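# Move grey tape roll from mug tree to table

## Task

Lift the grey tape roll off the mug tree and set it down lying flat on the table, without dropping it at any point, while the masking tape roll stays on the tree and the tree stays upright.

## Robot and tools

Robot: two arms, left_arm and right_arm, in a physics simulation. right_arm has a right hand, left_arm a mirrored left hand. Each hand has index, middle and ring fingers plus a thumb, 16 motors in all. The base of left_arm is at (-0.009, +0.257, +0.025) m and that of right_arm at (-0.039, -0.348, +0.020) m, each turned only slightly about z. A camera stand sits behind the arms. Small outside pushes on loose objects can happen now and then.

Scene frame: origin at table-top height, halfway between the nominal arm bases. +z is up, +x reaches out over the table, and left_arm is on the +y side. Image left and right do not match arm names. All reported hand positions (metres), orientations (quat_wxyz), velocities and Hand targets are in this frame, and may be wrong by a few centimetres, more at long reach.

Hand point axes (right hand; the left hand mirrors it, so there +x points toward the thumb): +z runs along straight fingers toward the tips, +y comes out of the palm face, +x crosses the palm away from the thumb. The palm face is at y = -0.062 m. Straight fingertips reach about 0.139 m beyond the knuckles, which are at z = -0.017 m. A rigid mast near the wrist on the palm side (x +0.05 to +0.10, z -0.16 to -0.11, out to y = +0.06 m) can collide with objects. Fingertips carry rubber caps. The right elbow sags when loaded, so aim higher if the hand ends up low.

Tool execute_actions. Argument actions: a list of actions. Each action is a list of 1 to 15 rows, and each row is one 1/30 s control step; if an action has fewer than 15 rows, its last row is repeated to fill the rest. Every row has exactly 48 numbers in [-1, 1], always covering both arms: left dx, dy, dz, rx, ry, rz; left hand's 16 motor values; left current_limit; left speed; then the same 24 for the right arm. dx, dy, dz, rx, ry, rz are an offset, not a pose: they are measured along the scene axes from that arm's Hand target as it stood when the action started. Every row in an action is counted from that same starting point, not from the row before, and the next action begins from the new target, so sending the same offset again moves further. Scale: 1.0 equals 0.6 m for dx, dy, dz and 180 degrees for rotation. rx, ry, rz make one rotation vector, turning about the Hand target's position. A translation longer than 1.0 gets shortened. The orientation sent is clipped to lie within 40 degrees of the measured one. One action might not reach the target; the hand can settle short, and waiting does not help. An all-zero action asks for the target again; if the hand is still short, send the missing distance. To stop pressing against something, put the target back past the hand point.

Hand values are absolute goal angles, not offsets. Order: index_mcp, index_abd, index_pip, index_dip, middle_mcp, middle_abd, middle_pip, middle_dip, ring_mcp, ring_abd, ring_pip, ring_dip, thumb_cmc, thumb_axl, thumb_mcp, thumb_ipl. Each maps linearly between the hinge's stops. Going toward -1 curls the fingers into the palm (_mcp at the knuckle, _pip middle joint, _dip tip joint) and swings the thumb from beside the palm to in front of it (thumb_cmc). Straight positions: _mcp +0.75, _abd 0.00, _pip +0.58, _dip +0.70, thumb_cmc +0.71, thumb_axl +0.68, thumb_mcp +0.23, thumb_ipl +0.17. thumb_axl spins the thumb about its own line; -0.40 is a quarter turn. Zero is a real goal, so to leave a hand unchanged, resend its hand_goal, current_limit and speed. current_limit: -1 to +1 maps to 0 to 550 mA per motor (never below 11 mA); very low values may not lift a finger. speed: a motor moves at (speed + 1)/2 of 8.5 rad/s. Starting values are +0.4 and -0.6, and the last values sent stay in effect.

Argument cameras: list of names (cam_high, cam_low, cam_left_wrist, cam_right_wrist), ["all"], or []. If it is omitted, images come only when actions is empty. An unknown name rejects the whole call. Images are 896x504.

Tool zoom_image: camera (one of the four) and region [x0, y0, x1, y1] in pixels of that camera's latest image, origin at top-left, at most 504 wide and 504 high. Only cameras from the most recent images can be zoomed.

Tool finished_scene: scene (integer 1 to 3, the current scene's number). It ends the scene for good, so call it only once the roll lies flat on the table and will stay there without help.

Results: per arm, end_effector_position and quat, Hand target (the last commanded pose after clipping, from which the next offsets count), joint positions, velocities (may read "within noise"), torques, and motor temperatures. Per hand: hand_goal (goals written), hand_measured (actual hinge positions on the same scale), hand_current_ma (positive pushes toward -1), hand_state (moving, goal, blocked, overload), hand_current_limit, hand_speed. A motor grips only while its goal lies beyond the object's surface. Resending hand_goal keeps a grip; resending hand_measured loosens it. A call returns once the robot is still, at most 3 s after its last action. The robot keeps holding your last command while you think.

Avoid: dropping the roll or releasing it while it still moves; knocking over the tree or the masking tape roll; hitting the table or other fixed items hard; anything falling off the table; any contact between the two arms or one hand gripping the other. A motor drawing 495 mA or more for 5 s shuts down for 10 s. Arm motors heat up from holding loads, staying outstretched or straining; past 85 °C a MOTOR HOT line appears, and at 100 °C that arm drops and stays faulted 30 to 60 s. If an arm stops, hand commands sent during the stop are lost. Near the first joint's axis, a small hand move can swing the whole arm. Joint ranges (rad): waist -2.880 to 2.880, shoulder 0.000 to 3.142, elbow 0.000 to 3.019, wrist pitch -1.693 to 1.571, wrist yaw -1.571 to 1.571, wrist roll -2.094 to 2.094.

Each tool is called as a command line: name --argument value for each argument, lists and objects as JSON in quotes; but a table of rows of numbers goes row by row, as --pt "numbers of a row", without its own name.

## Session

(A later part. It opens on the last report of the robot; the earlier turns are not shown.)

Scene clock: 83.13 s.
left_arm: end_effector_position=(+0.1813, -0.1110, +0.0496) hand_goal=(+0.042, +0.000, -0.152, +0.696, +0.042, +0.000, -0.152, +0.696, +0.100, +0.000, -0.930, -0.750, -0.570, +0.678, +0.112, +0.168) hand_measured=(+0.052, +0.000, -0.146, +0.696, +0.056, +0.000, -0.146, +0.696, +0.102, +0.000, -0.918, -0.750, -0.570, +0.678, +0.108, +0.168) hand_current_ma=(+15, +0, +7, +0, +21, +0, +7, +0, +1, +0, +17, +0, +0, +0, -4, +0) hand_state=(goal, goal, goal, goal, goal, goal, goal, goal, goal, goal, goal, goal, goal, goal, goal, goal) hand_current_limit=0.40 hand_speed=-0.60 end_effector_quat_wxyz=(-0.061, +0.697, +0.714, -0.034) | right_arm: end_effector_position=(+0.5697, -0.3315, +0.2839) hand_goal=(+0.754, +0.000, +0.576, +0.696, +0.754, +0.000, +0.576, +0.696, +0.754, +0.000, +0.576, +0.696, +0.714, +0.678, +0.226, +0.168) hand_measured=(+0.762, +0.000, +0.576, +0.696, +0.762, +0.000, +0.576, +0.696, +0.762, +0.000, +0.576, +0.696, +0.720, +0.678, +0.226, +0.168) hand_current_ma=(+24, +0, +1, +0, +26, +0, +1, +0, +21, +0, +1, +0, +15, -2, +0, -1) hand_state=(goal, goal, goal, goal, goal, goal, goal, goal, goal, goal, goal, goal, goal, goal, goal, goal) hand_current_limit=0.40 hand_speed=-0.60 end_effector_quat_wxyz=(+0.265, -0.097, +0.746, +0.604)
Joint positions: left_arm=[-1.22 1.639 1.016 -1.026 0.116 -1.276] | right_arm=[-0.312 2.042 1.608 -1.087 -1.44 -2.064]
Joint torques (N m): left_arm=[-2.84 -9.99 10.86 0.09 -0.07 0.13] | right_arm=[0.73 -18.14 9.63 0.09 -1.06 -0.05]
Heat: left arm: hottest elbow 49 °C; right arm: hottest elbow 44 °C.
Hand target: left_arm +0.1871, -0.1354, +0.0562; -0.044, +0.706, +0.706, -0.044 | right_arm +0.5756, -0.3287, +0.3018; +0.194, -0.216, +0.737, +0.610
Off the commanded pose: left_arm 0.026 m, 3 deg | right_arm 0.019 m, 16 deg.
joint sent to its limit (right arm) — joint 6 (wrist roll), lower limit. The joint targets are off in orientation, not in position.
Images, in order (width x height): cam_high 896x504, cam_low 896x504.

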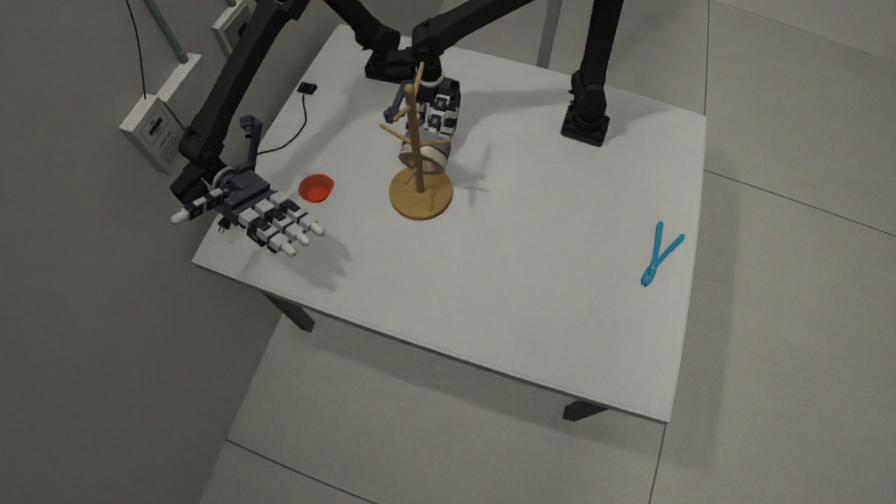

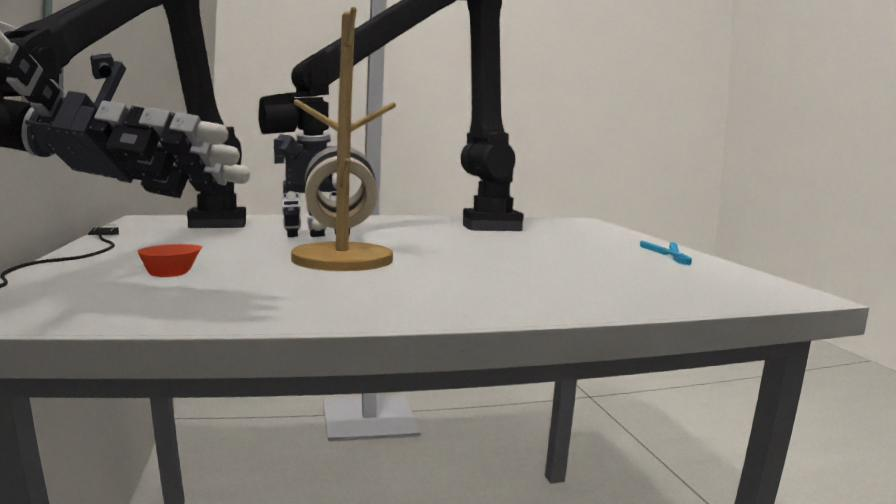

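execute_actions --actions '[[[0.052,-0.003,0.0,0,0,0,0.041,0,-0.153,0.696,0.041,0,-0.153,0.696,0.1,0,-0.93,-0.75,-0.571,0.678,0.112,0.168,0.4,-0.6,0,0,0,0,0,0,0.754,0,0.576,0.696,0.754,0,0.576,0.696,0.754,0,0.576,0.696,0.714,0.678,0.226,0.168,0.4,-0.6]]]' --cameras '["cam_high","cam_low"]'

zoom_image --camera "cam_low" --region '[270, 120, 430, 280]'

zoom_image --camera "cam_high" --region '[370, 70, 490, 190]'

Scene clock: 99.43 s.
left_arm: end_effector_position=(+0.2090, -0.1157, +0.0490) hand_goal=(+0.042, +0.000, -0.152, +0.696, +0.042, +0.000, -0.152, +0.696, +0.100, +0.000, -0.930, -0.750, -0.570, +0.678, +0.112, +0.168) hand_measured=(+0.052, +0.000, -0.146, +0.696, +0.056, +0.000, -0.146, +0.696, +0.104, +0.000, -0.918, -0.750, -0.570, +0.678, +0.108, +0.168) hand_current_ma=(+15, +0, +7, +0, +21, +0, +7, +0, +4, +0, +17, +0, +0, +0, -4, +0) hand_state=(goal, goal, goal, goal, goal, goal, goal, goal, goal, goal, goal, goal, goal, goal, goal, goal) hand_current_limit=0.40 hand_speed=-0.60 end_effector_quat_wxyz=(-0.056, +0.699, +0.712, -0.038) | right_arm: end_effector_position=(+0.5697, -0.3315, +0.2839) hand_goal=(+0.754, +0.000, +0.576, +0.696, +0.754, +0.000, +0.576, +0.696, +0.754, +0.000, +0.576, +0.696, +0.714, +0.678, +0.226, +0.168) hand_measured=(+0.762, +0.000, +0.576, +0.696, +0.762, +0.000, +0.576, +0.696, +0.762, +0.000, +0.576, +0.696, +0.720, +0.678, +0.226, +0.168) hand_current_ma=(+24, +0, +1, +0, +26, +0, +1, +0, +21, +0, +1, +0, +15, -2, +0, -1) hand_state=(goal, goal, goal, goal, goal, goal, goal, goal, goal, goal, goal, goal, goal, goal, goal, goal) hand_current_limit=0.40 hand_speed=-0.60 end_effector_quat_wxyz=(+0.265, -0.097, +0.746, +0.604)
Joint positions: left_arm=[-1.161 1.662 1.047 -1.026 0.114 -1.21] | right_arm=[-0.312 2.042 1.608 -1.087 -1.44 -2.064]
Joint torques (N m): left_arm=[-1.61 -9.7 11.47 -0.7 -0.1 0.09] | right_arm=[0.73 -17.79 9.57 0.09 -1.06 -0.04]
Heat: left arm: hottest elbow 51 °C; right arm: hottest elbow 45 °C.
Hand target: left_arm +0.2183, -0.1373, +0.0563; -0.043, +0.706, +0.706, -0.044 | right_arm +0.5756, -0.3287, +0.3018; +0.194, -0.216, +0.737, +0.610
Off the commanded pose: left_arm 0.025 m, 2 deg | right_arm 0.019 m, 16 deg.
joint sent to its limit (right arm) — joint 6 (wrist roll), lower limit. The joint targets are off in orientation, not in position.
Images, in order (width x height): cam_high 896x504, cam_low 896x504.

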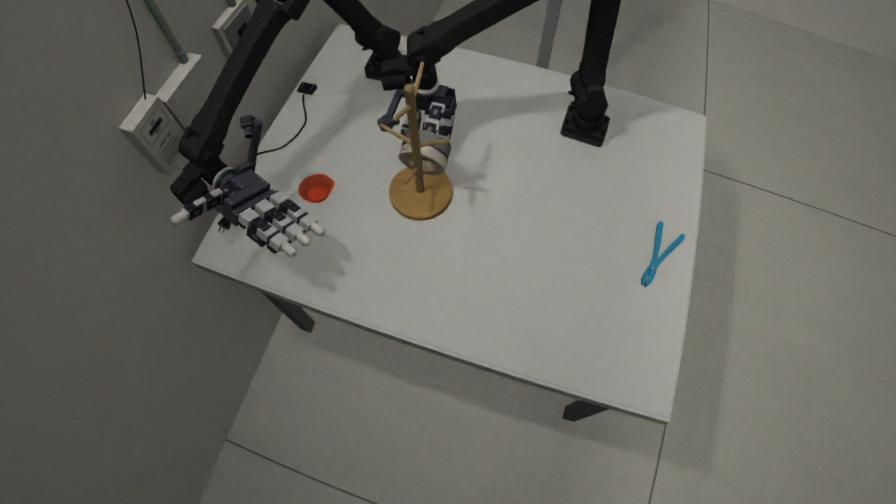

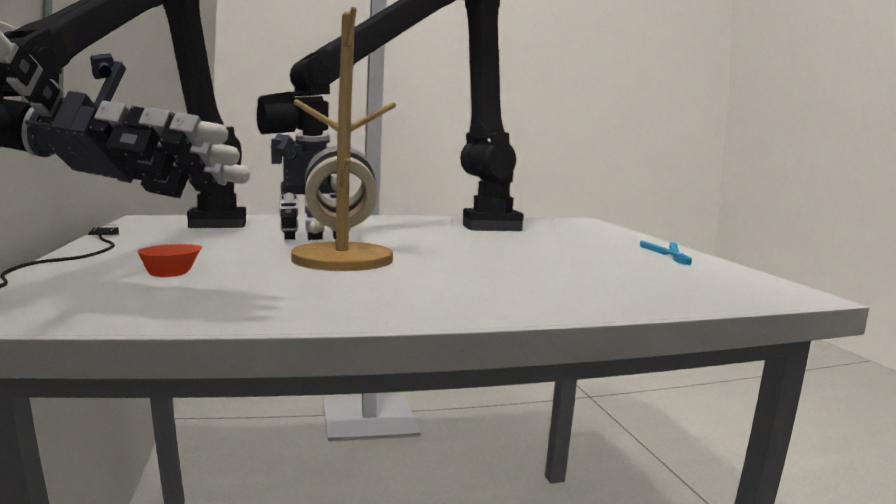

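Scaled by 3.150 from the camera's 896x504 image, which has a finer 1280x720 frame.

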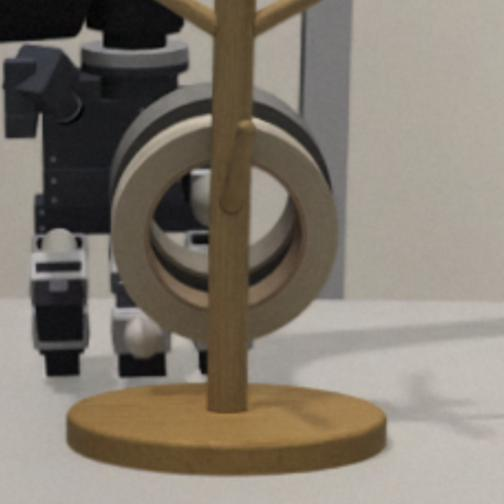

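Scaled by 4.200 from the camera's 896x504 image, which has a finer 1280x720 frame.

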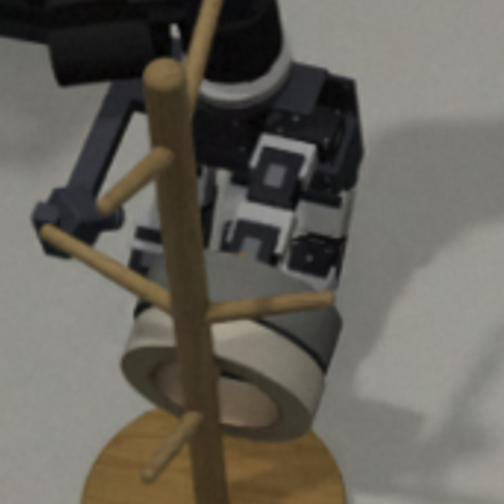

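execute_actions --actions '[[[0.007,0.003,-0.002,0,0,0,-0.02,0,-0.153,0.696,-0.1,0,-0.153,0.696,0.1,0,-0.93,-0.75,-0.571,0.678,0.05,0.168,0.4,-0.8,0,0,0,0,0,0,0.754,0,0.576,0.696,0.754,0,0.576,0.696,0.754,0,0.576,0.696,0.714,0.678,0.226,0.168,0.4,-0.6]],[[0,0,0,0,0,0,-0.06,0,-0.153,0.696,-0.16,0,-0.153,0.696,0.1,0,-0.93,-0.75,-0.571,0.678,-0.01,0.168,0.4,-0.8,0,0,0,0,0,0,0.754,0,0.576,0.696,0.754,0,0.576,0.696,0.754,0,0.576,0.696,0.714,0.678,0.226,0.168,0.4,-0.6]]]' --cameras '["cam_high","cam_low"]'

zoom_image --camera "cam_low" --region '[270, 120, 430, 280]'

zoom_image --camera "cam_high" --region '[370, 70, 490, 190]'

Scene clock: 106.30 s.
left_arm: end_effector_position=(+0.2106, -0.1159, +0.0488) hand_goal=(-0.060, +0.000, -0.152, +0.696, -0.160, +0.000, -0.152, +0.696, +0.100, +0.000, -0.930, -0.750, -0.570, +0.678, -0.010, +0.168) hand_measured=(-0.042, +0.000, -0.146, +0.696, -0.138, +0.000, -0.146, +0.696, +0.104, +0.000, -0.918, -0.750, -0.570, +0.678, -0.012, +0.168) hand_current_ma=(+33, +0, +7, +0, +44, +0, +7, +0, +4, +0, +17, +0, +0, +0, -2, +0) hand_state=(goal, goal, goal, goal, blocked, goal, goal, goal, goal, goal, goal, goal, goal, goal, goal, goal) hand_current_limit=0.40 hand_speed=-0.80 end_effector_quat_wxyz=(-0.056, +0.702, +0.709, -0.038) | right_arm: end_effector_position=(+0.5697, -0.3315, +0.2839) hand_goal=(+0.754, +0.000, +0.576, +0.696, +0.754, +0.000, +0.576, +0.696, +0.754, +0.000, +0.576, +0.696, +0.714, +0.678, +0.226, +0.168) hand_measured=(+0.762, +0.000, +0.576, +0.696, +0.762, +0.000, +0.576, +0.696, +0.762, +0.000, +0.576, +0.696, +0.720, +0.678, +0.226, +0.168) hand_current_ma=(+24, +0, +1, +0, +26, +0, +1, +0, +21, +0, +1, +0, +15, -2, +0, -1) hand_state=(goal, goal, goal, goal, goal, goal, goal, goal, goal, goal, goal, goal, goal, goal, goal, goal) hand_current_limit=0.40 hand_speed=-0.60 end_effector_quat_wxyz=(+0.265, -0.097, +0.746, +0.604)
Joint positions: left_arm=[-1.158 1.663 1.047 -1.026 0.114 -1.198] | right_arm=[-0.312 2.042 1.608 -1.087 -1.44 -2.064]
Joint torques (N m): left_arm=[-1.03 -9.76 11.18 -0.43 -0.16 0.11] | right_arm=[0.79 -18.02 9.52 0.12 -1.06 -0.04]
Heat: left arm: hottest elbow 51 °C; right arm: hottest elbow 45 °C.
Hand target: left_arm +0.2226, -0.1355, +0.0552; -0.043, +0.706, +0.706, -0.044 | right_arm +0.5756, -0.3287, +0.3018; +0.194, -0.216, +0.737, +0.610
Off the commanded pose: left_arm 0.024 m, 2 deg | right_arm 0.019 m, 16 deg.
joint sent to its limit (right arm) — joint 6 (wrist roll), lower limit. The joint targets are off in orientation, not in position.
Images, in order (width x height): cam_high 896x504, cam_low 896x504.

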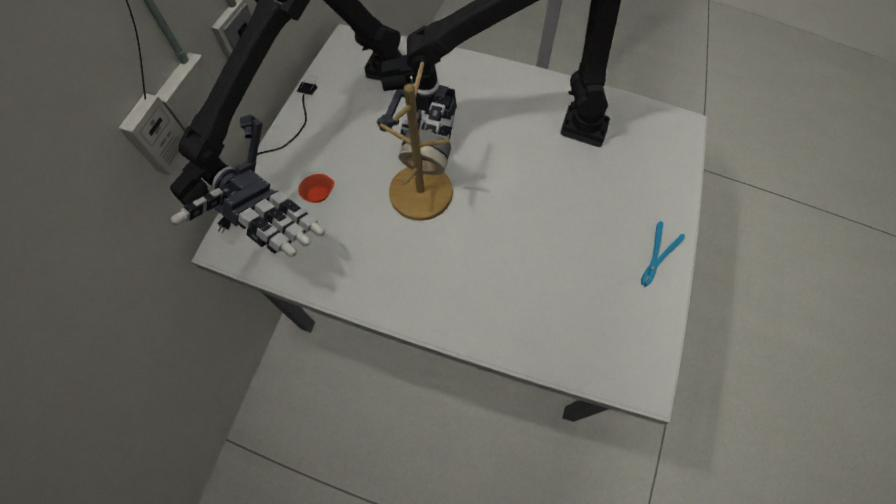

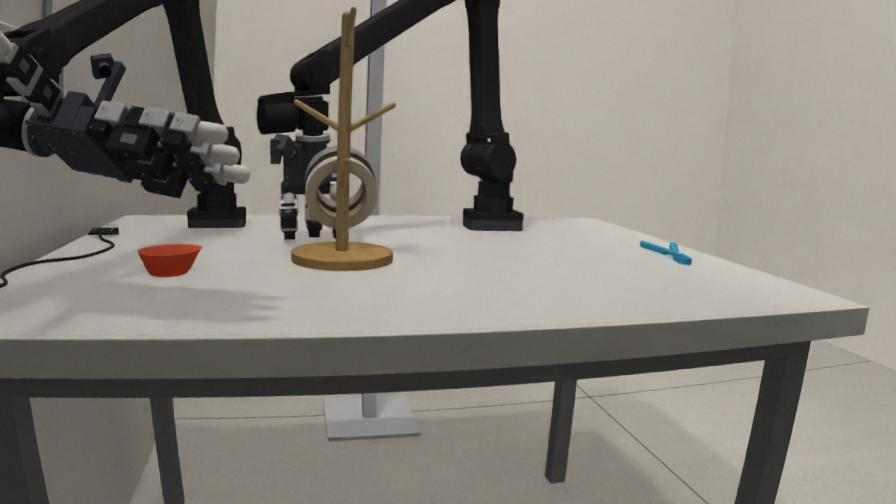

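Scaled by 3.150 from the camera's 896x504 image, which has a finer 1280x720 frame.

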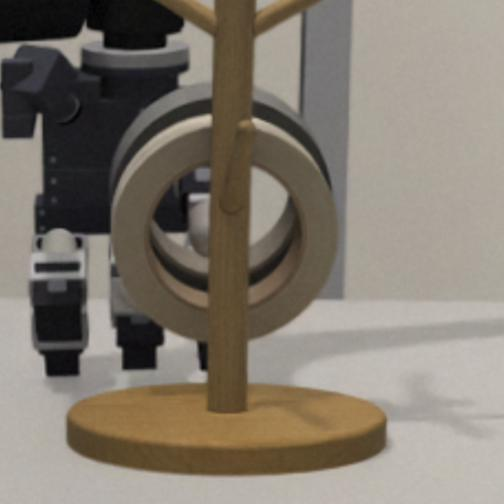

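Scaled by 4.200 from the camera's 896x504 image, which has a finer 1280x720 frame.

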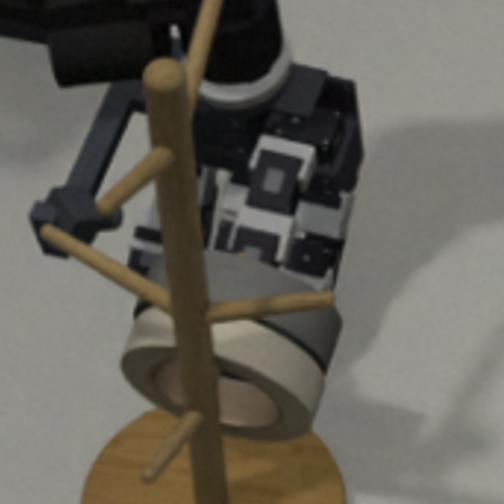

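execute_actions --actions '[[[0,0,0,0,0,0,-0.25,0,-0.153,0.696,-0.24,0,-0.153,0.696,0.1,0,-0.93,-0.75,-0.571,0.678,-0.2,0.168,0.4,-0.8,0,0,0,0,0,0,0.754,0,0.576,0.696,0.754,0,0.576,0.696,0.754,0,0.576,0.696,0.714,0.678,0.226,0.168,0.4,-0.6]]]' --cameras '["cam_high","cam_low"]'

zoom_image --camera "cam_low" --region '[270, 120, 430, 280]'

zoom_image --camera "cam_high" --region '[370, 70, 490, 190]'

Scene clock: 111.97 s.
left_arm: end_effector_position=(+0.2104, -0.1160, +0.0485) hand_goal=(-0.250, +0.000, -0.152, +0.696, -0.240, +0.000, -0.152, +0.696, +0.100, +0.000, -0.930, -0.750, -0.570, +0.678, -0.200, +0.168) hand_measured=(-0.070, -0.002, -0.122, +0.708, -0.172, -0.002, -0.140, +0.700, +0.102, +0.000, -0.918, -0.750, -0.564, +0.678, -0.044, +0.186) hand_current_ma=(+385, -1, +59, +17, +196, -1, +17, +3, +1, +0, +17, +0, +7, +0, +385, +44) hand_state=(blocked, goal, blocked, goal, blocked, goal, goal, goal, goal, goal, goal, goal, goal, goal, blocked, goal) hand_current_limit=0.40 hand_speed=-0.80 end_effector_quat_wxyz=(-0.056, +0.703, +0.708, -0.038) | right_arm: end_effector_position=(+0.5697, -0.3315, +0.2839) hand_goal=(+0.754, +0.000, +0.576, +0.696, +0.754, +0.000, +0.576, +0.696, +0.754, +0.000, +0.576, +0.696, +0.714, +0.678, +0.226, +0.168) hand_measured=(+0.762, +0.000, +0.576, +0.696, +0.762, +0.000, +0.576, +0.696, +0.762, +0.000, +0.576, +0.696, +0.720, +0.678, +0.226, +0.168) hand_current_ma=(+24, +0, +1, +0, +26, +0, +1, +0, +21, +0, +1, +0, +15, -2, +0, -1) hand_state=(goal, goal, goal, goal, goal, goal, goal, goal, goal, goal, goal, goal, goal, goal, goal, goal) hand_current_limit=0.40 hand_speed=-0.60 end_effector_quat_wxyz=(+0.265, -0.097, +0.746, +0.604)
Joint positions: left_arm=[-1.158 1.663 1.047 -1.026 0.115 -1.197] | right_arm=[-0.312 2.042 1.608 -1.087 -1.44 -2.064]
Joint torques (N m): left_arm=[-1.2 -10.05 11.32 -0.4 -0.22 0.11] | right_arm=[0.67 -18.02 9.57 0.08 -1.07 -0.04]
Motor temperatures (°C): left_arm=[34 35 52 29 28 28] | right_arm=[29 35 46 30 35 28]
Heat: left arm: hottest elbow 52 °C; right arm: hottest elbow 46 °C.
Hand target: left_arm +0.2226, -0.1355, +0.0552; -0.043, +0.706, +0.706, -0.044 | right_arm +0.5756, -0.3287, +0.3018; +0.194, -0.216, +0.737, +0.610
Off the commanded pose: left_arm 0.024 m, 2 deg | right_arm 0.019 m, 16 deg.
joint sent to its limit (right arm) — joint 6 (wrist roll), lower limit. The joint targets are off in orientation, not in position.
Images, in order (width x height): cam_high 896x504, cam_low 896x504.

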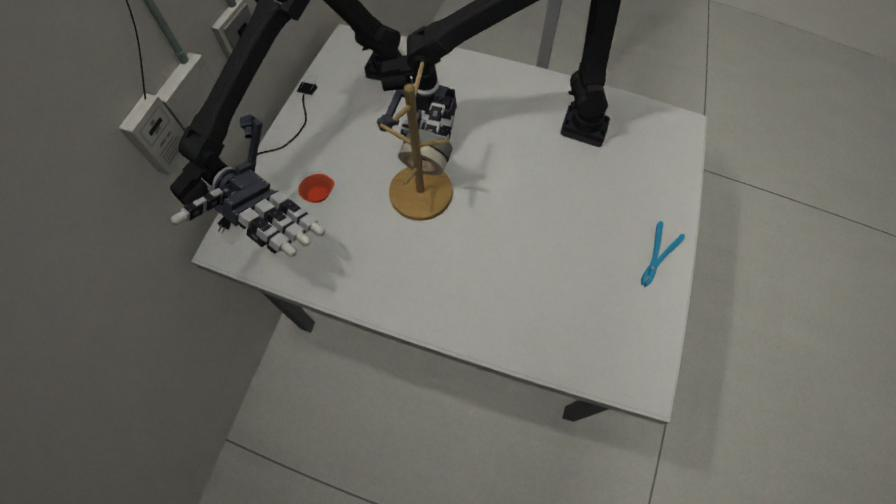

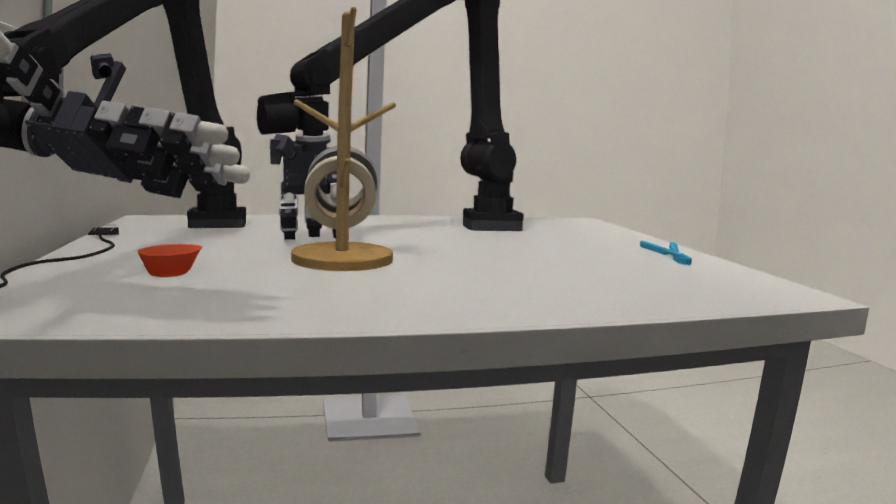

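Scaled by 3.150 from the camera's 896x504 image, which has a finer 1280x720 frame.

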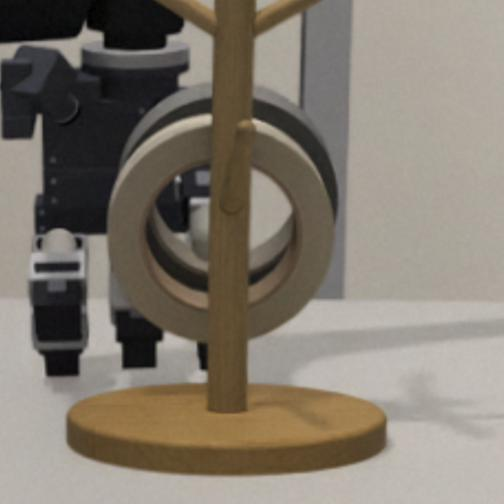

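Scaled by 4.200 from the camera's 896x504 image, which has a finer 1280x720 frame.

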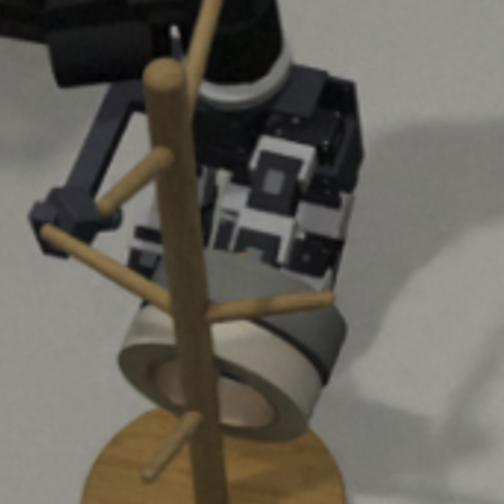

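execute_actions --actions '[[[0.0,-0.005,0.045,0,0,0,-0.25,0,-0.153,0.696,-0.26,0,-0.153,0.696,0.1,0,-0.93,-0.75,-0.571,0.678,-0.2,0.168,0.4,-0.8,0,0,0,0,0,0,0.754,0,0.576,0.696,0.754,0,0.576,0.696,0.754,0,0.576,0.696,0.714,0.678,0.226,0.168,0.4,-0.6]]]' --cameras '["cam_low"]'

zoom_image --camera "cam_low" --region '[270, 100, 430, 260]'

Scene clock: 116.23 s.
left_arm: end_effector_position=(+0.2085, -0.1119, +0.0572) hand_goal=(-0.250, +0.000, -0.152, +0.696, -0.260, +0.000, -0.152, +0.696, +0.100, +0.000, -0.930, -0.750, -0.570, +0.678, -0.200, +0.168) hand_measured=(-0.070, -0.002, -0.114, +0.712, -0.198, -0.004, -0.138, +0.700, +0.102, +0.000, -0.918, -0.750, -0.556, +0.680, -0.046, +0.186) hand_current_ma=(+385, -2, +80, +24, +178, -3, +21, +4, +2, +0, +17, +0, +20, +1, +385, +45) hand_state=(blocked, goal, blocked, goal, blocked, goal, goal, goal, goal, goal, goal, goal, goal, goal, blocked, goal) hand_current_limit=0.40 hand_speed=-0.80 end_effector_quat_wxyz=(-0.074, +0.701, +0.708, -0.031) | right_arm: end_effector_position=(+0.5697, -0.3315, +0.2839) hand_goal=(+0.754, +0.000, +0.576, +0.696, +0.754, +0.000, +0.576, +0.696, +0.754, +0.000, +0.576, +0.696, +0.714, +0.678, +0.226, +0.168) hand_measured=(+0.762, +0.000, +0.576, +0.696, +0.762, +0.000, +0.576, +0.696, +0.762, +0.000, +0.576, +0.696, +0.720, +0.678, +0.226, +0.168) hand_current_ma=(+24, +0, +1, +0, +26, +0, +1, +0, +21, +0, +1, +0, +15, -2, +0, -1) hand_state=(goal, goal, goal, goal, goal, goal, goal, goal, goal, goal, goal, goal, goal, goal, goal, goal) hand_current_limit=0.40 hand_speed=-0.60 end_effector_quat_wxyz=(+0.265, -0.097, +0.746, +0.604)
Joint positions: left_arm=[-1.158 1.663 1.073 -1.092 0.116 -1.196] | right_arm=[-0.312 2.042 1.608 -1.087 -1.44 -2.064]
Joint torques (N m): left_arm=[-0.85 -12.63 12.34 -0.7 -0.26 0.05] | right_arm=[0.73 -18.08 9.58 0.02 -1.07 -0.04]
Heat: left arm: hottest elbow 52 °C; right arm: hottest elbow 46 °C.
Hand target: left_arm +0.2226, -0.1385, +0.0822; -0.043, +0.706, +0.706, -0.044 | right_arm +0.5756, -0.3287, +0.3018; +0.194, -0.216, +0.737, +0.610
Off the commanded pose: left_arm 0.039 m, 4 deg | right_arm 0.019 m, 16 deg.
joint sent to its limit (right arm) — joint 6 (wrist roll), lower limit. The joint targets are off in orientation, not in position.
Images, in order (width x height): cam_low 896x504.

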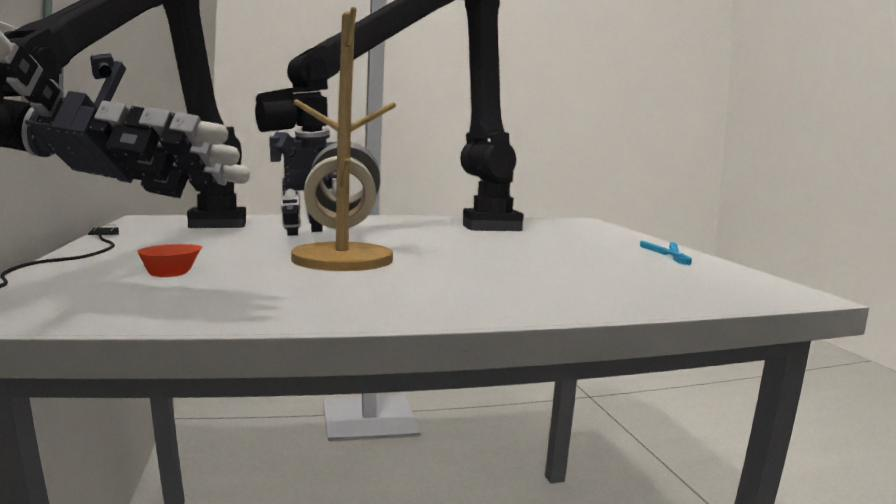

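Scaled by 3.150 from the camera's 896x504 image, which has a finer 1280x720 frame.

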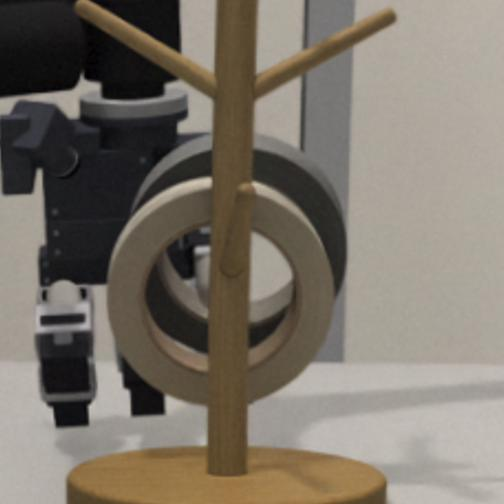

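Lifting; continue.

execute_actions --actions '[[[0.003,-0.01,0.04,0,0,0,-0.25,0,-0.153,0.696,-0.28,0,-0.153,0.696,0.1,0,-0.93,-0.75,-0.571,0.678,-0.2,0.168,0.4,-0.8,0,0,0,0,0,0,0.754,0,0.576,0.696,0.754,0,0.576,0.696,0.754,0,0.576,0.696,0.714,0.678,0.226,0.168,0.4,-0.6]]]' --cameras '["cam_low","cam_high"]'

zoom_image --camera "cam_low" --region '[270, 80, 430, 240]'

zoom_image --camera "cam_high" --region '[370, 50, 490, 170]'

Scene clock: 119.27 s.
left_arm: end_effector_position=(+0.2116, -0.1199, +0.0801) hand_goal=(-0.250, +0.000, -0.152, +0.696, -0.280, +0.000, -0.152, +0.696, +0.100, +0.000, -0.930, -0.750, -0.570, +0.678, -0.200, +0.168) hand_measured=(-0.070, -0.004, -0.112, +0.712, -0.220, -0.006, -0.138, +0.700, +0.102, +0.000, -0.918, -0.750, -0.552, +0.680, -0.046, +0.188) hand_current_ma=(+385, -3, +86, +26, +171, -5, +22, +5, +3, +0, +17, +0, +31, +2, +385, +54) hand_state=(blocked, goal, blocked, goal, blocked, goal, goal, goal, goal, goal, goal, goal, goal, goal, blocked, blocked) hand_current_limit=0.40 hand_speed=-0.80 end_effector_quat_wxyz=(-0.074, +0.701, +0.708, -0.031) | right_arm: end_effector_position=(+0.5697, -0.3315, +0.2839) hand_goal=(+0.754, +0.000, +0.576, +0.696, +0.754, +0.000, +0.576, +0.696, +0.754, +0.000, +0.576, +0.696, +0.714, +0.678, +0.226, +0.168) hand_measured=(+0.762, +0.000, +0.576, +0.696, +0.762, +0.000, +0.576, +0.696, +0.762, +0.000, +0.576, +0.696, +0.720, +0.678, +0.226, +0.168) hand_current_ma=(+24, +0, +1, +0, +26, +0, +1, +0, +21, +0, +1, +0, +15, -2, +0, -1) hand_state=(goal, goal, goal, goal, goal, goal, goal, goal, goal, goal, goal, goal, goal, goal, goal, goal) hand_current_limit=0.40 hand_speed=-0.60 end_effector_quat_wxyz=(+0.265, -0.097, +0.746, +0.604)
Joint positions: left_arm=[-1.158 1.65 1.126 -1.159 0.117 -1.196] | right_arm=[-0.312 2.042 1.608 -1.087 -1.44 -2.064]
Joint torques (N m): left_arm=[-1.44 -12.98 12.67 -0.68 -0.26 0.09] | right_arm=[0.73 -17.73 9.55 0.09 -1.07 -0.04]
Heat: left arm: hottest elbow 52 °C; right arm: hottest elbow 46 °C.
Hand target: left_arm +0.2243, -0.1444, +0.1061; -0.044, +0.706, +0.706, -0.044 | right_arm +0.5756, -0.3287, +0.3018; +0.194, -0.216, +0.737, +0.610
Off the commanded pose: left_arm 0.038 m, 4 deg | right_arm 0.019 m, 16 deg.
joint sent to its limit (right arm) — joint 6 (wrist roll), lower limit. The joint targets are off in orientation, not in position.
Images, in order (width x height): cam_high 896x504, cam_low 896x504.

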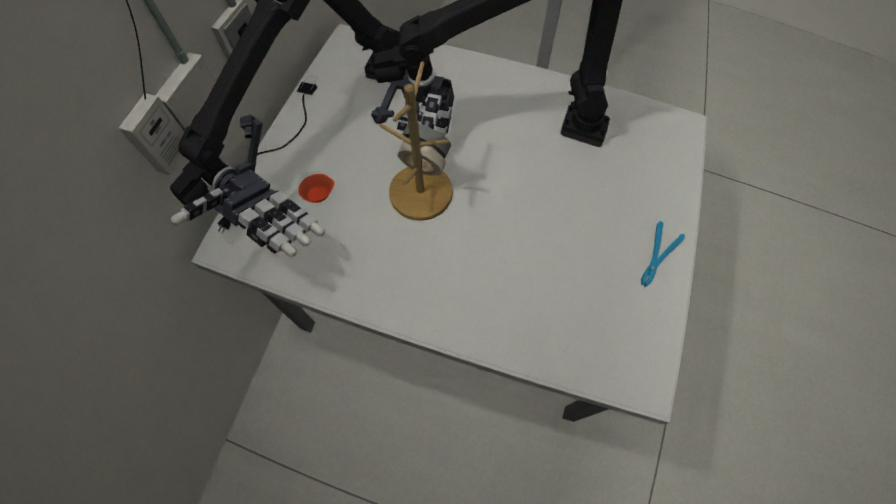

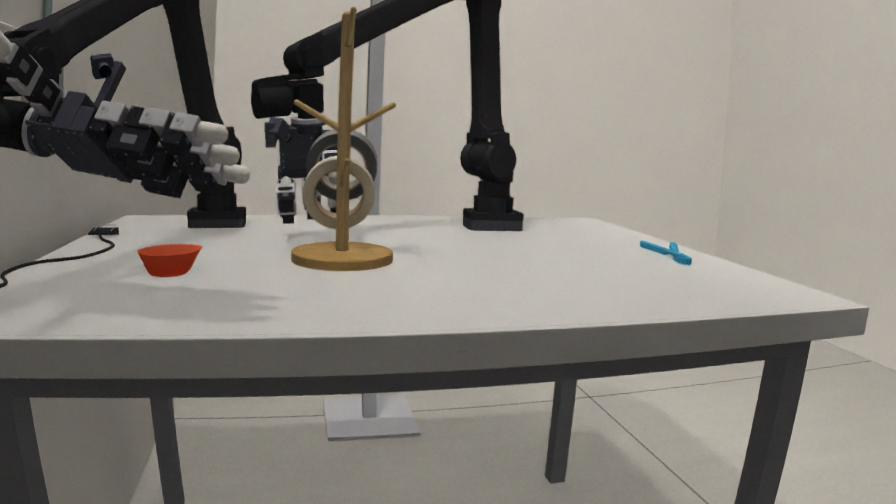

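Scaled by 3.150 from the camera's 896x504 image, which has a finer 1280x720 frame.

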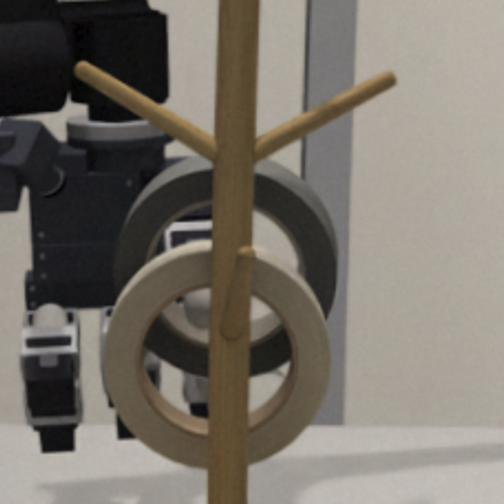

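Scaled by 4.200 from the camera's 896x504 image, which has a finer 1280x720 frame.

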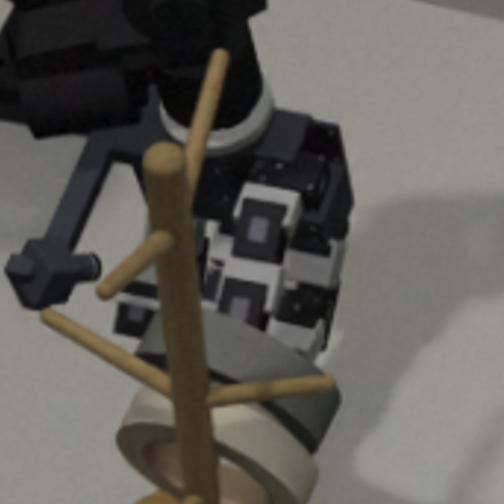

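execute_actions --actions '[[[-0.05,0.0,0.01,0,0,0,-0.25,0,-0.153,0.696,-0.28,0,-0.153,0.696,0.1,0,-0.93,-0.75,-0.571,0.678,-0.2,0.168,0.4,-0.8,0,0,0,0,0,0,0.754,0,0.576,0.696,0.754,0,0.576,0.696,0.754,0,0.576,0.696,0.714,0.678,0.226,0.168,0.4,-0.6]],[[-0.05,0.0,0.01,0,0,0,-0.25,0,-0.153,0.696,-0.28,0,-0.153,0.696,0.1,0,-0.93,-0.75,-0.571,0.678,-0.2,0.168,0.4,-0.8,0,0,0,0,0,0,0.754,0,0.576,0.696,0.754,0,0.576,0.696,0.754,0,0.576,0.696,0.714,0.678,0.226,0.168,0.4,-0.6]]]' --cameras '["cam_low","cam_high"]'

zoom_image --camera "cam_low" --region '[270, 80, 430, 240]'

zoom_image --camera "cam_high" --region '[370, 50, 490, 170]'

Scene clock: 125.43 s.
left_arm: end_effector_position=(+0.1616, -0.1382, +0.1029) hand_goal=(-0.250, +0.000, -0.152, +0.696, -0.280, +0.000, -0.152, +0.696, +0.100, +0.000, -0.930, -0.750, -0.570, +0.678, -0.200, +0.168) hand_measured=(-0.070, -0.004, -0.112, +0.712, -0.230, -0.008, -0.138, +0.700, +0.102, +0.000, -0.918, -0.750, -0.550, +0.680, -0.046, +0.190) hand_current_ma=(+385, -3, +86, +27, +127, -8, +21, +5, +3, +0, +17, +0, +37, +3, +385, +60) hand_state=(blocked, goal, blocked, goal, blocked, goal, goal, goal, goal, goal, goal, goal, blocked, goal, blocked, blocked) hand_current_limit=0.40 hand_speed=-0.80 end_effector_quat_wxyz=(-0.057, +0.711, +0.699, -0.040) | right_arm: end_effector_position=(+0.5697, -0.3315, +0.2839) hand_goal=(+0.754, +0.000, +0.576, +0.696, +0.754, +0.000, +0.576, +0.696, +0.754, +0.000, +0.576, +0.696, +0.714, +0.678, +0.226, +0.168) hand_measured=(+0.762, +0.000, +0.576, +0.696, +0.762, +0.000, +0.576, +0.696, +0.762, +0.000, +0.576, +0.696, +0.720, +0.678, +0.226, +0.168) hand_current_ma=(+24, +0, +1, +0, +26, +0, +1, +0, +21, +0, +1, +0, +15, -2, +0, -1) hand_state=(goal, goal, goal, goal, goal, goal, goal, goal, goal, goal, goal, goal, goal, goal, goal, goal) hand_current_limit=0.40 hand_speed=-0.60 end_effector_quat_wxyz=(+0.265, -0.097, +0.746, +0.604)
Joint positions: left_arm=[-1.28 1.594 1.126 -1.163 0.126 -1.294] | right_arm=[-0.312 2.042 1.608 -1.087 -1.44 -2.064]
Joint torques (N m): left_arm=[-1.85 -12.04 9.92 -0.69 -0.42 -0.23] | right_arm=[0.97 -17.9 9.61 0.09 -1.03 -0.05]
Heat: left arm: hottest elbow 52 °C; right arm: hottest elbow 46 °C.
Hand target: left_arm +0.1644, -0.1445, +0.1181; -0.043, +0.706, +0.706, -0.044 | right_arm +0.5756, -0.3287, +0.3018; +0.194, -0.216, +0.737, +0.610
Off the commanded pose: left_arm 0.017 m, 2 deg | right_arm 0.019 m, 16 deg.
joint sent to its limit (right arm) — joint 6 (wrist roll), lower limit. The joint targets are off in orientation, not in position.
Images, in order (width x height): cam_high 896x504, cam_low 896x504.

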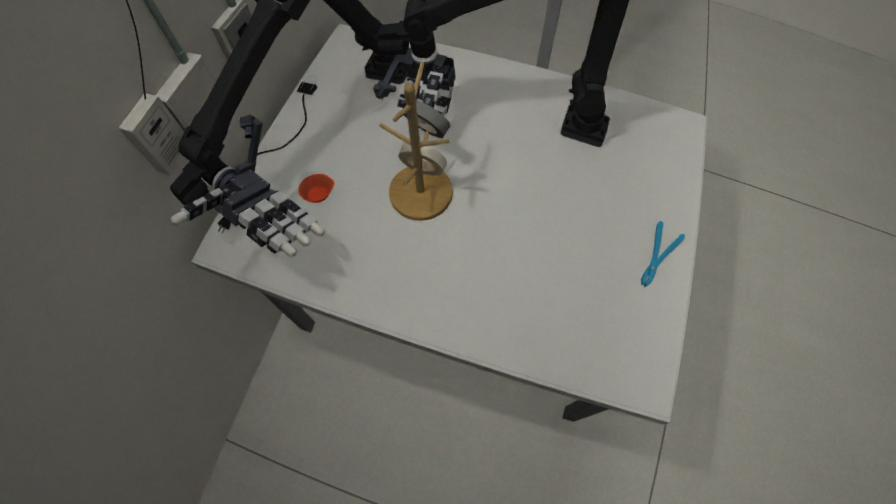

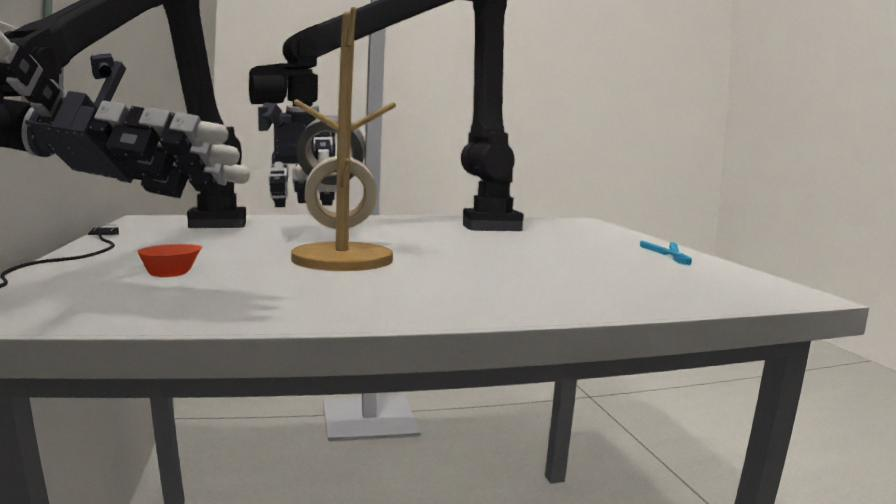

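Scaled by 3.150 from the camera's 896x504 image, which has a finer 1280x720 frame.

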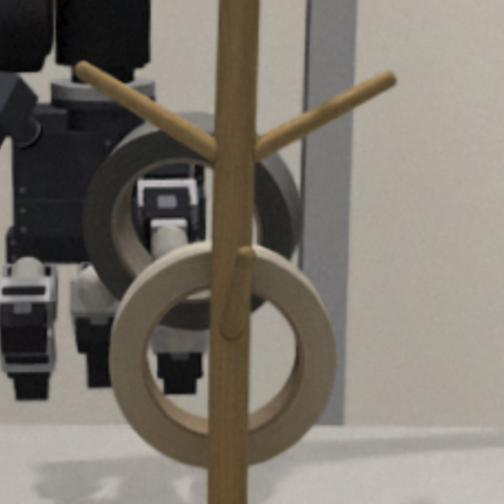

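Scaled by 4.200 from the camera's 896x504 image, which has a finer 1280x720 frame.

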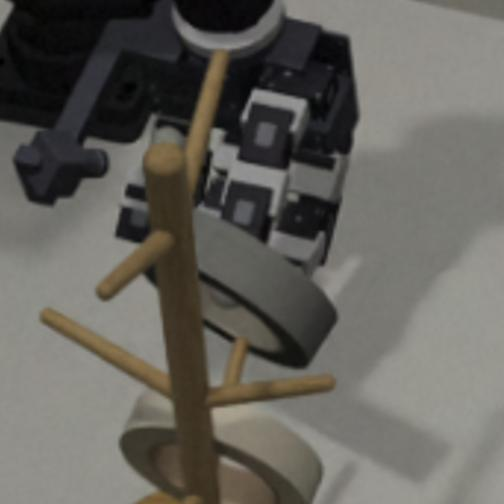

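execute_actions --actions '[[[-0.07,0.05,0.02,0,0,0,-0.25,0,-0.153,0.696,-0.28,0,-0.153,0.696,0.1,0,-0.93,-0.75,-0.571,0.678,-0.2,0.168,0.4,-0.8,0,0,0,0,0,0,0.754,0,0.576,0.696,0.754,0,0.576,0.696,0.754,0,0.576,0.696,0.714,0.678,0.226,0.168,0.4,-0.6]]]' --cameras '["cam_low","cam_high","cam_left_wrist"]'

zoom_image --camera "cam_low" --region '[260, 80, 420, 240]'

zoom_image --camera "cam_high" --region '[370, 50, 490, 170]'

Scene clock: 129.67 s.
left_arm: end_effector_position=(+0.1234, -0.1211, +0.1286) hand_goal=(-0.250, +0.000, -0.152, +0.696, -0.280, +0.000, -0.152, +0.696, +0.100, +0.000, -0.930, -0.750, -0.570, +0.678, -0.200, +0.168) hand_measured=(-0.070, -0.004, -0.112, +0.714, -0.232, -0.008, -0.138, +0.700, +0.104, +0.000, -0.918, -0.750, -0.548, +0.682, -0.046, +0.192) hand_current_ma=(+385, -3, +88, +28, +124, -8, +21, +5, +3, +0, +17, +0, +38, +3, +385, +62) hand_state=(blocked, goal, blocked, goal, blocked, goal, goal, goal, goal, goal, goal, goal, blocked, goal, blocked, blocked) hand_current_limit=0.40 hand_speed=-0.80 end_effector_quat_wxyz=(-0.041, +0.711, +0.700, -0.050) | right_arm: end_effector_position=(+0.5697, -0.3315, +0.2839) hand_goal=(+0.754, +0.000, +0.576, +0.696, +0.754, +0.000, +0.576, +0.696, +0.754, +0.000, +0.576, +0.696, +0.714, +0.678, +0.226, +0.168) hand_measured=(+0.762, +0.000, +0.576, +0.696, +0.762, +0.000, +0.576, +0.696, +0.762, +0.000, +0.576, +0.696, +0.720, +0.678, +0.226, +0.168) hand_current_ma=(+24, +0, +1, +0, +26, +0, +1, +0, +21, +0, +1, +0, +15, -2, +0, -1) hand_state=(goal, goal, goal, goal, goal, goal, goal, goal, goal, goal, goal, goal, goal, goal, goal, goal) hand_current_limit=0.40 hand_speed=-0.60 end_effector_quat_wxyz=(+0.265, -0.097, +0.746, +0.604)
Joint positions: left_arm=[-1.36 1.477 1.066 -1.172 0.129 -1.378] | right_arm=[-0.312 2.042 1.608 -1.087 -1.44 -2.064]
Joint torques (N m): left_arm=[-2.02 -10.17 7.64 -0.7 -0.4 -0.17] | right_arm=[0.5 -18.02 9.63 0.1 -1.08 -0.03]
Heat: left arm: hottest elbow 52 °C; right arm: hottest elbow 46 °C.
Hand target: left_arm +0.1223, -0.1145, +0.1301; -0.044, +0.706, +0.706, -0.044 | right_arm +0.5756, -0.3287, +0.3018; +0.194, -0.216, +0.737, +0.610
Off the commanded pose: left_arm 0.007 m, 1 deg | right_arm 0.019 m, 16 deg.
joint sent to its limit (right arm) — joint 6 (wrist roll), lower limit. The joint targets are off in orientation, not in position.
camera_calibration:
cam_left_wrist: T_world_to_cam=[[-0.618527, -0.776802, 0.118332, -0.0686987], [-0.397151, 0.439002, 0.805945, -0.0538621], [-0.678008, 0.451503, -0.580043, 0.336427], [0, 0, 0, 1]] pos_world=[0.164217, -0.181618, 0.246681]
Images, in order (width x height): cam_high 896x504, cam_low 896x504, cam_left_wrist 896x504.

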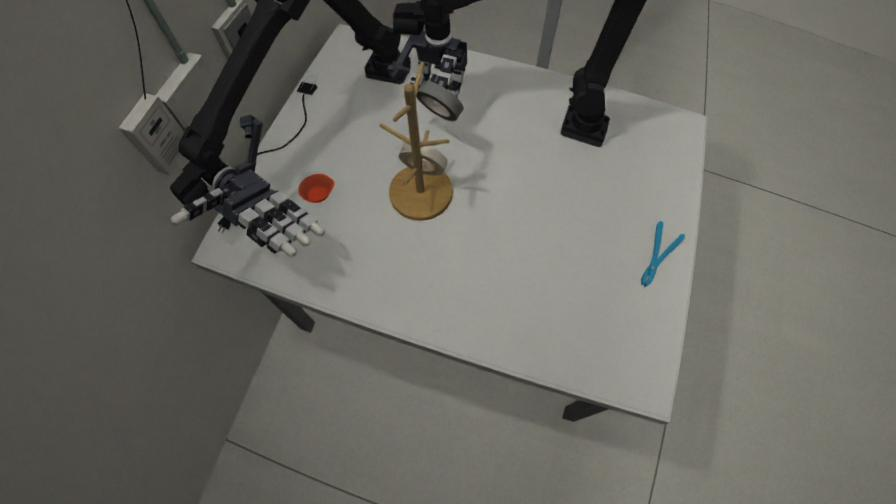

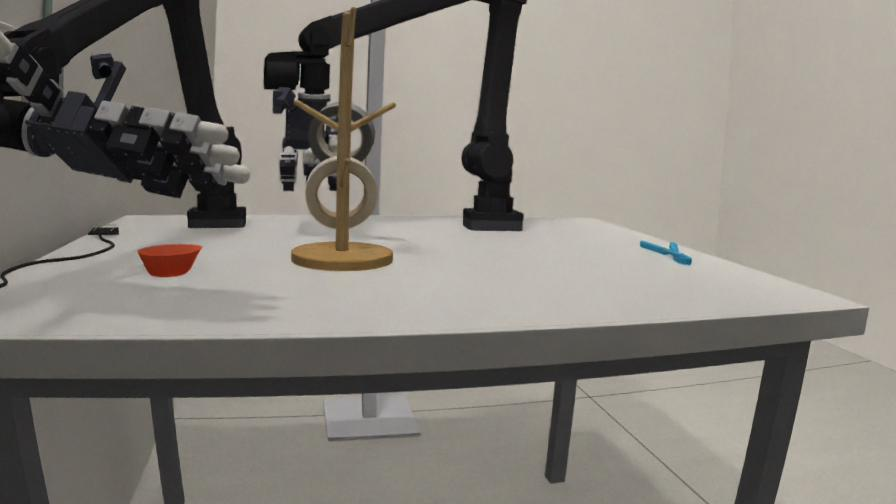

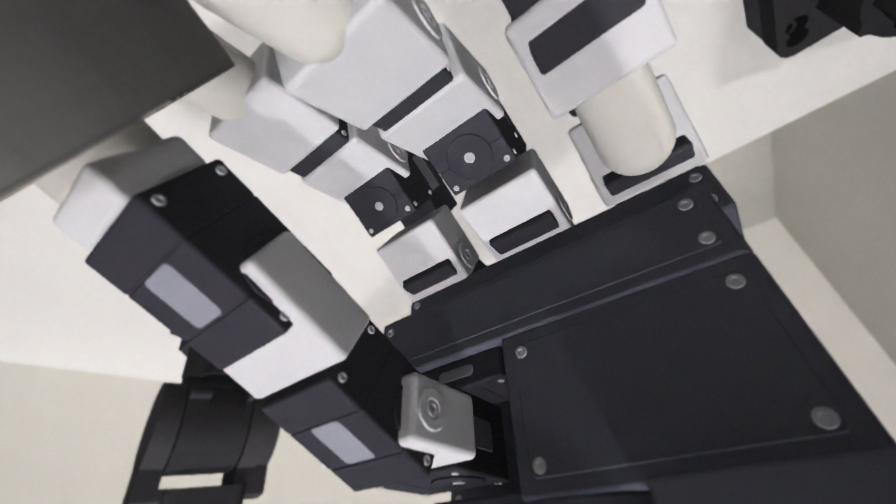

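Scaled by 3.150 from the camera's 896x504 image, which has a finer 1280x720 frame.

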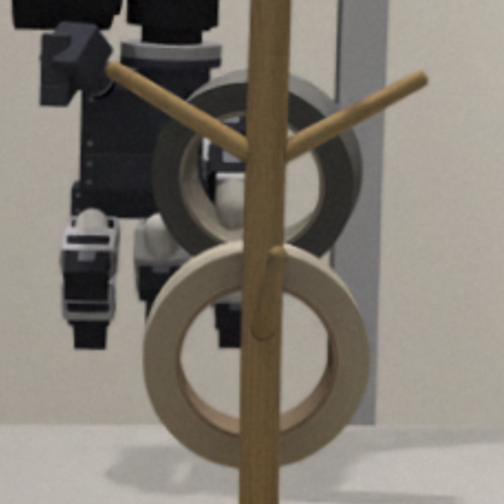

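Scaled by 4.200 from the camera's 896x504 image, which has a finer 1280x720 frame.

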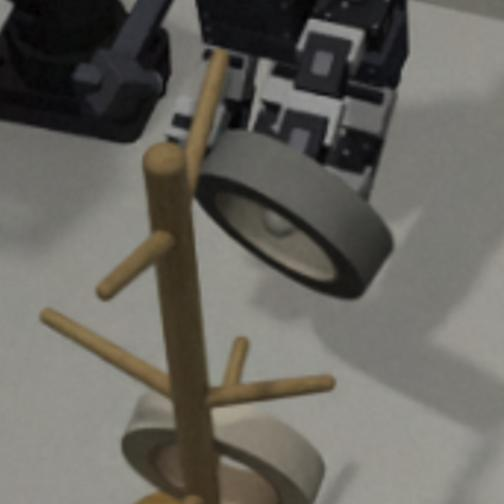

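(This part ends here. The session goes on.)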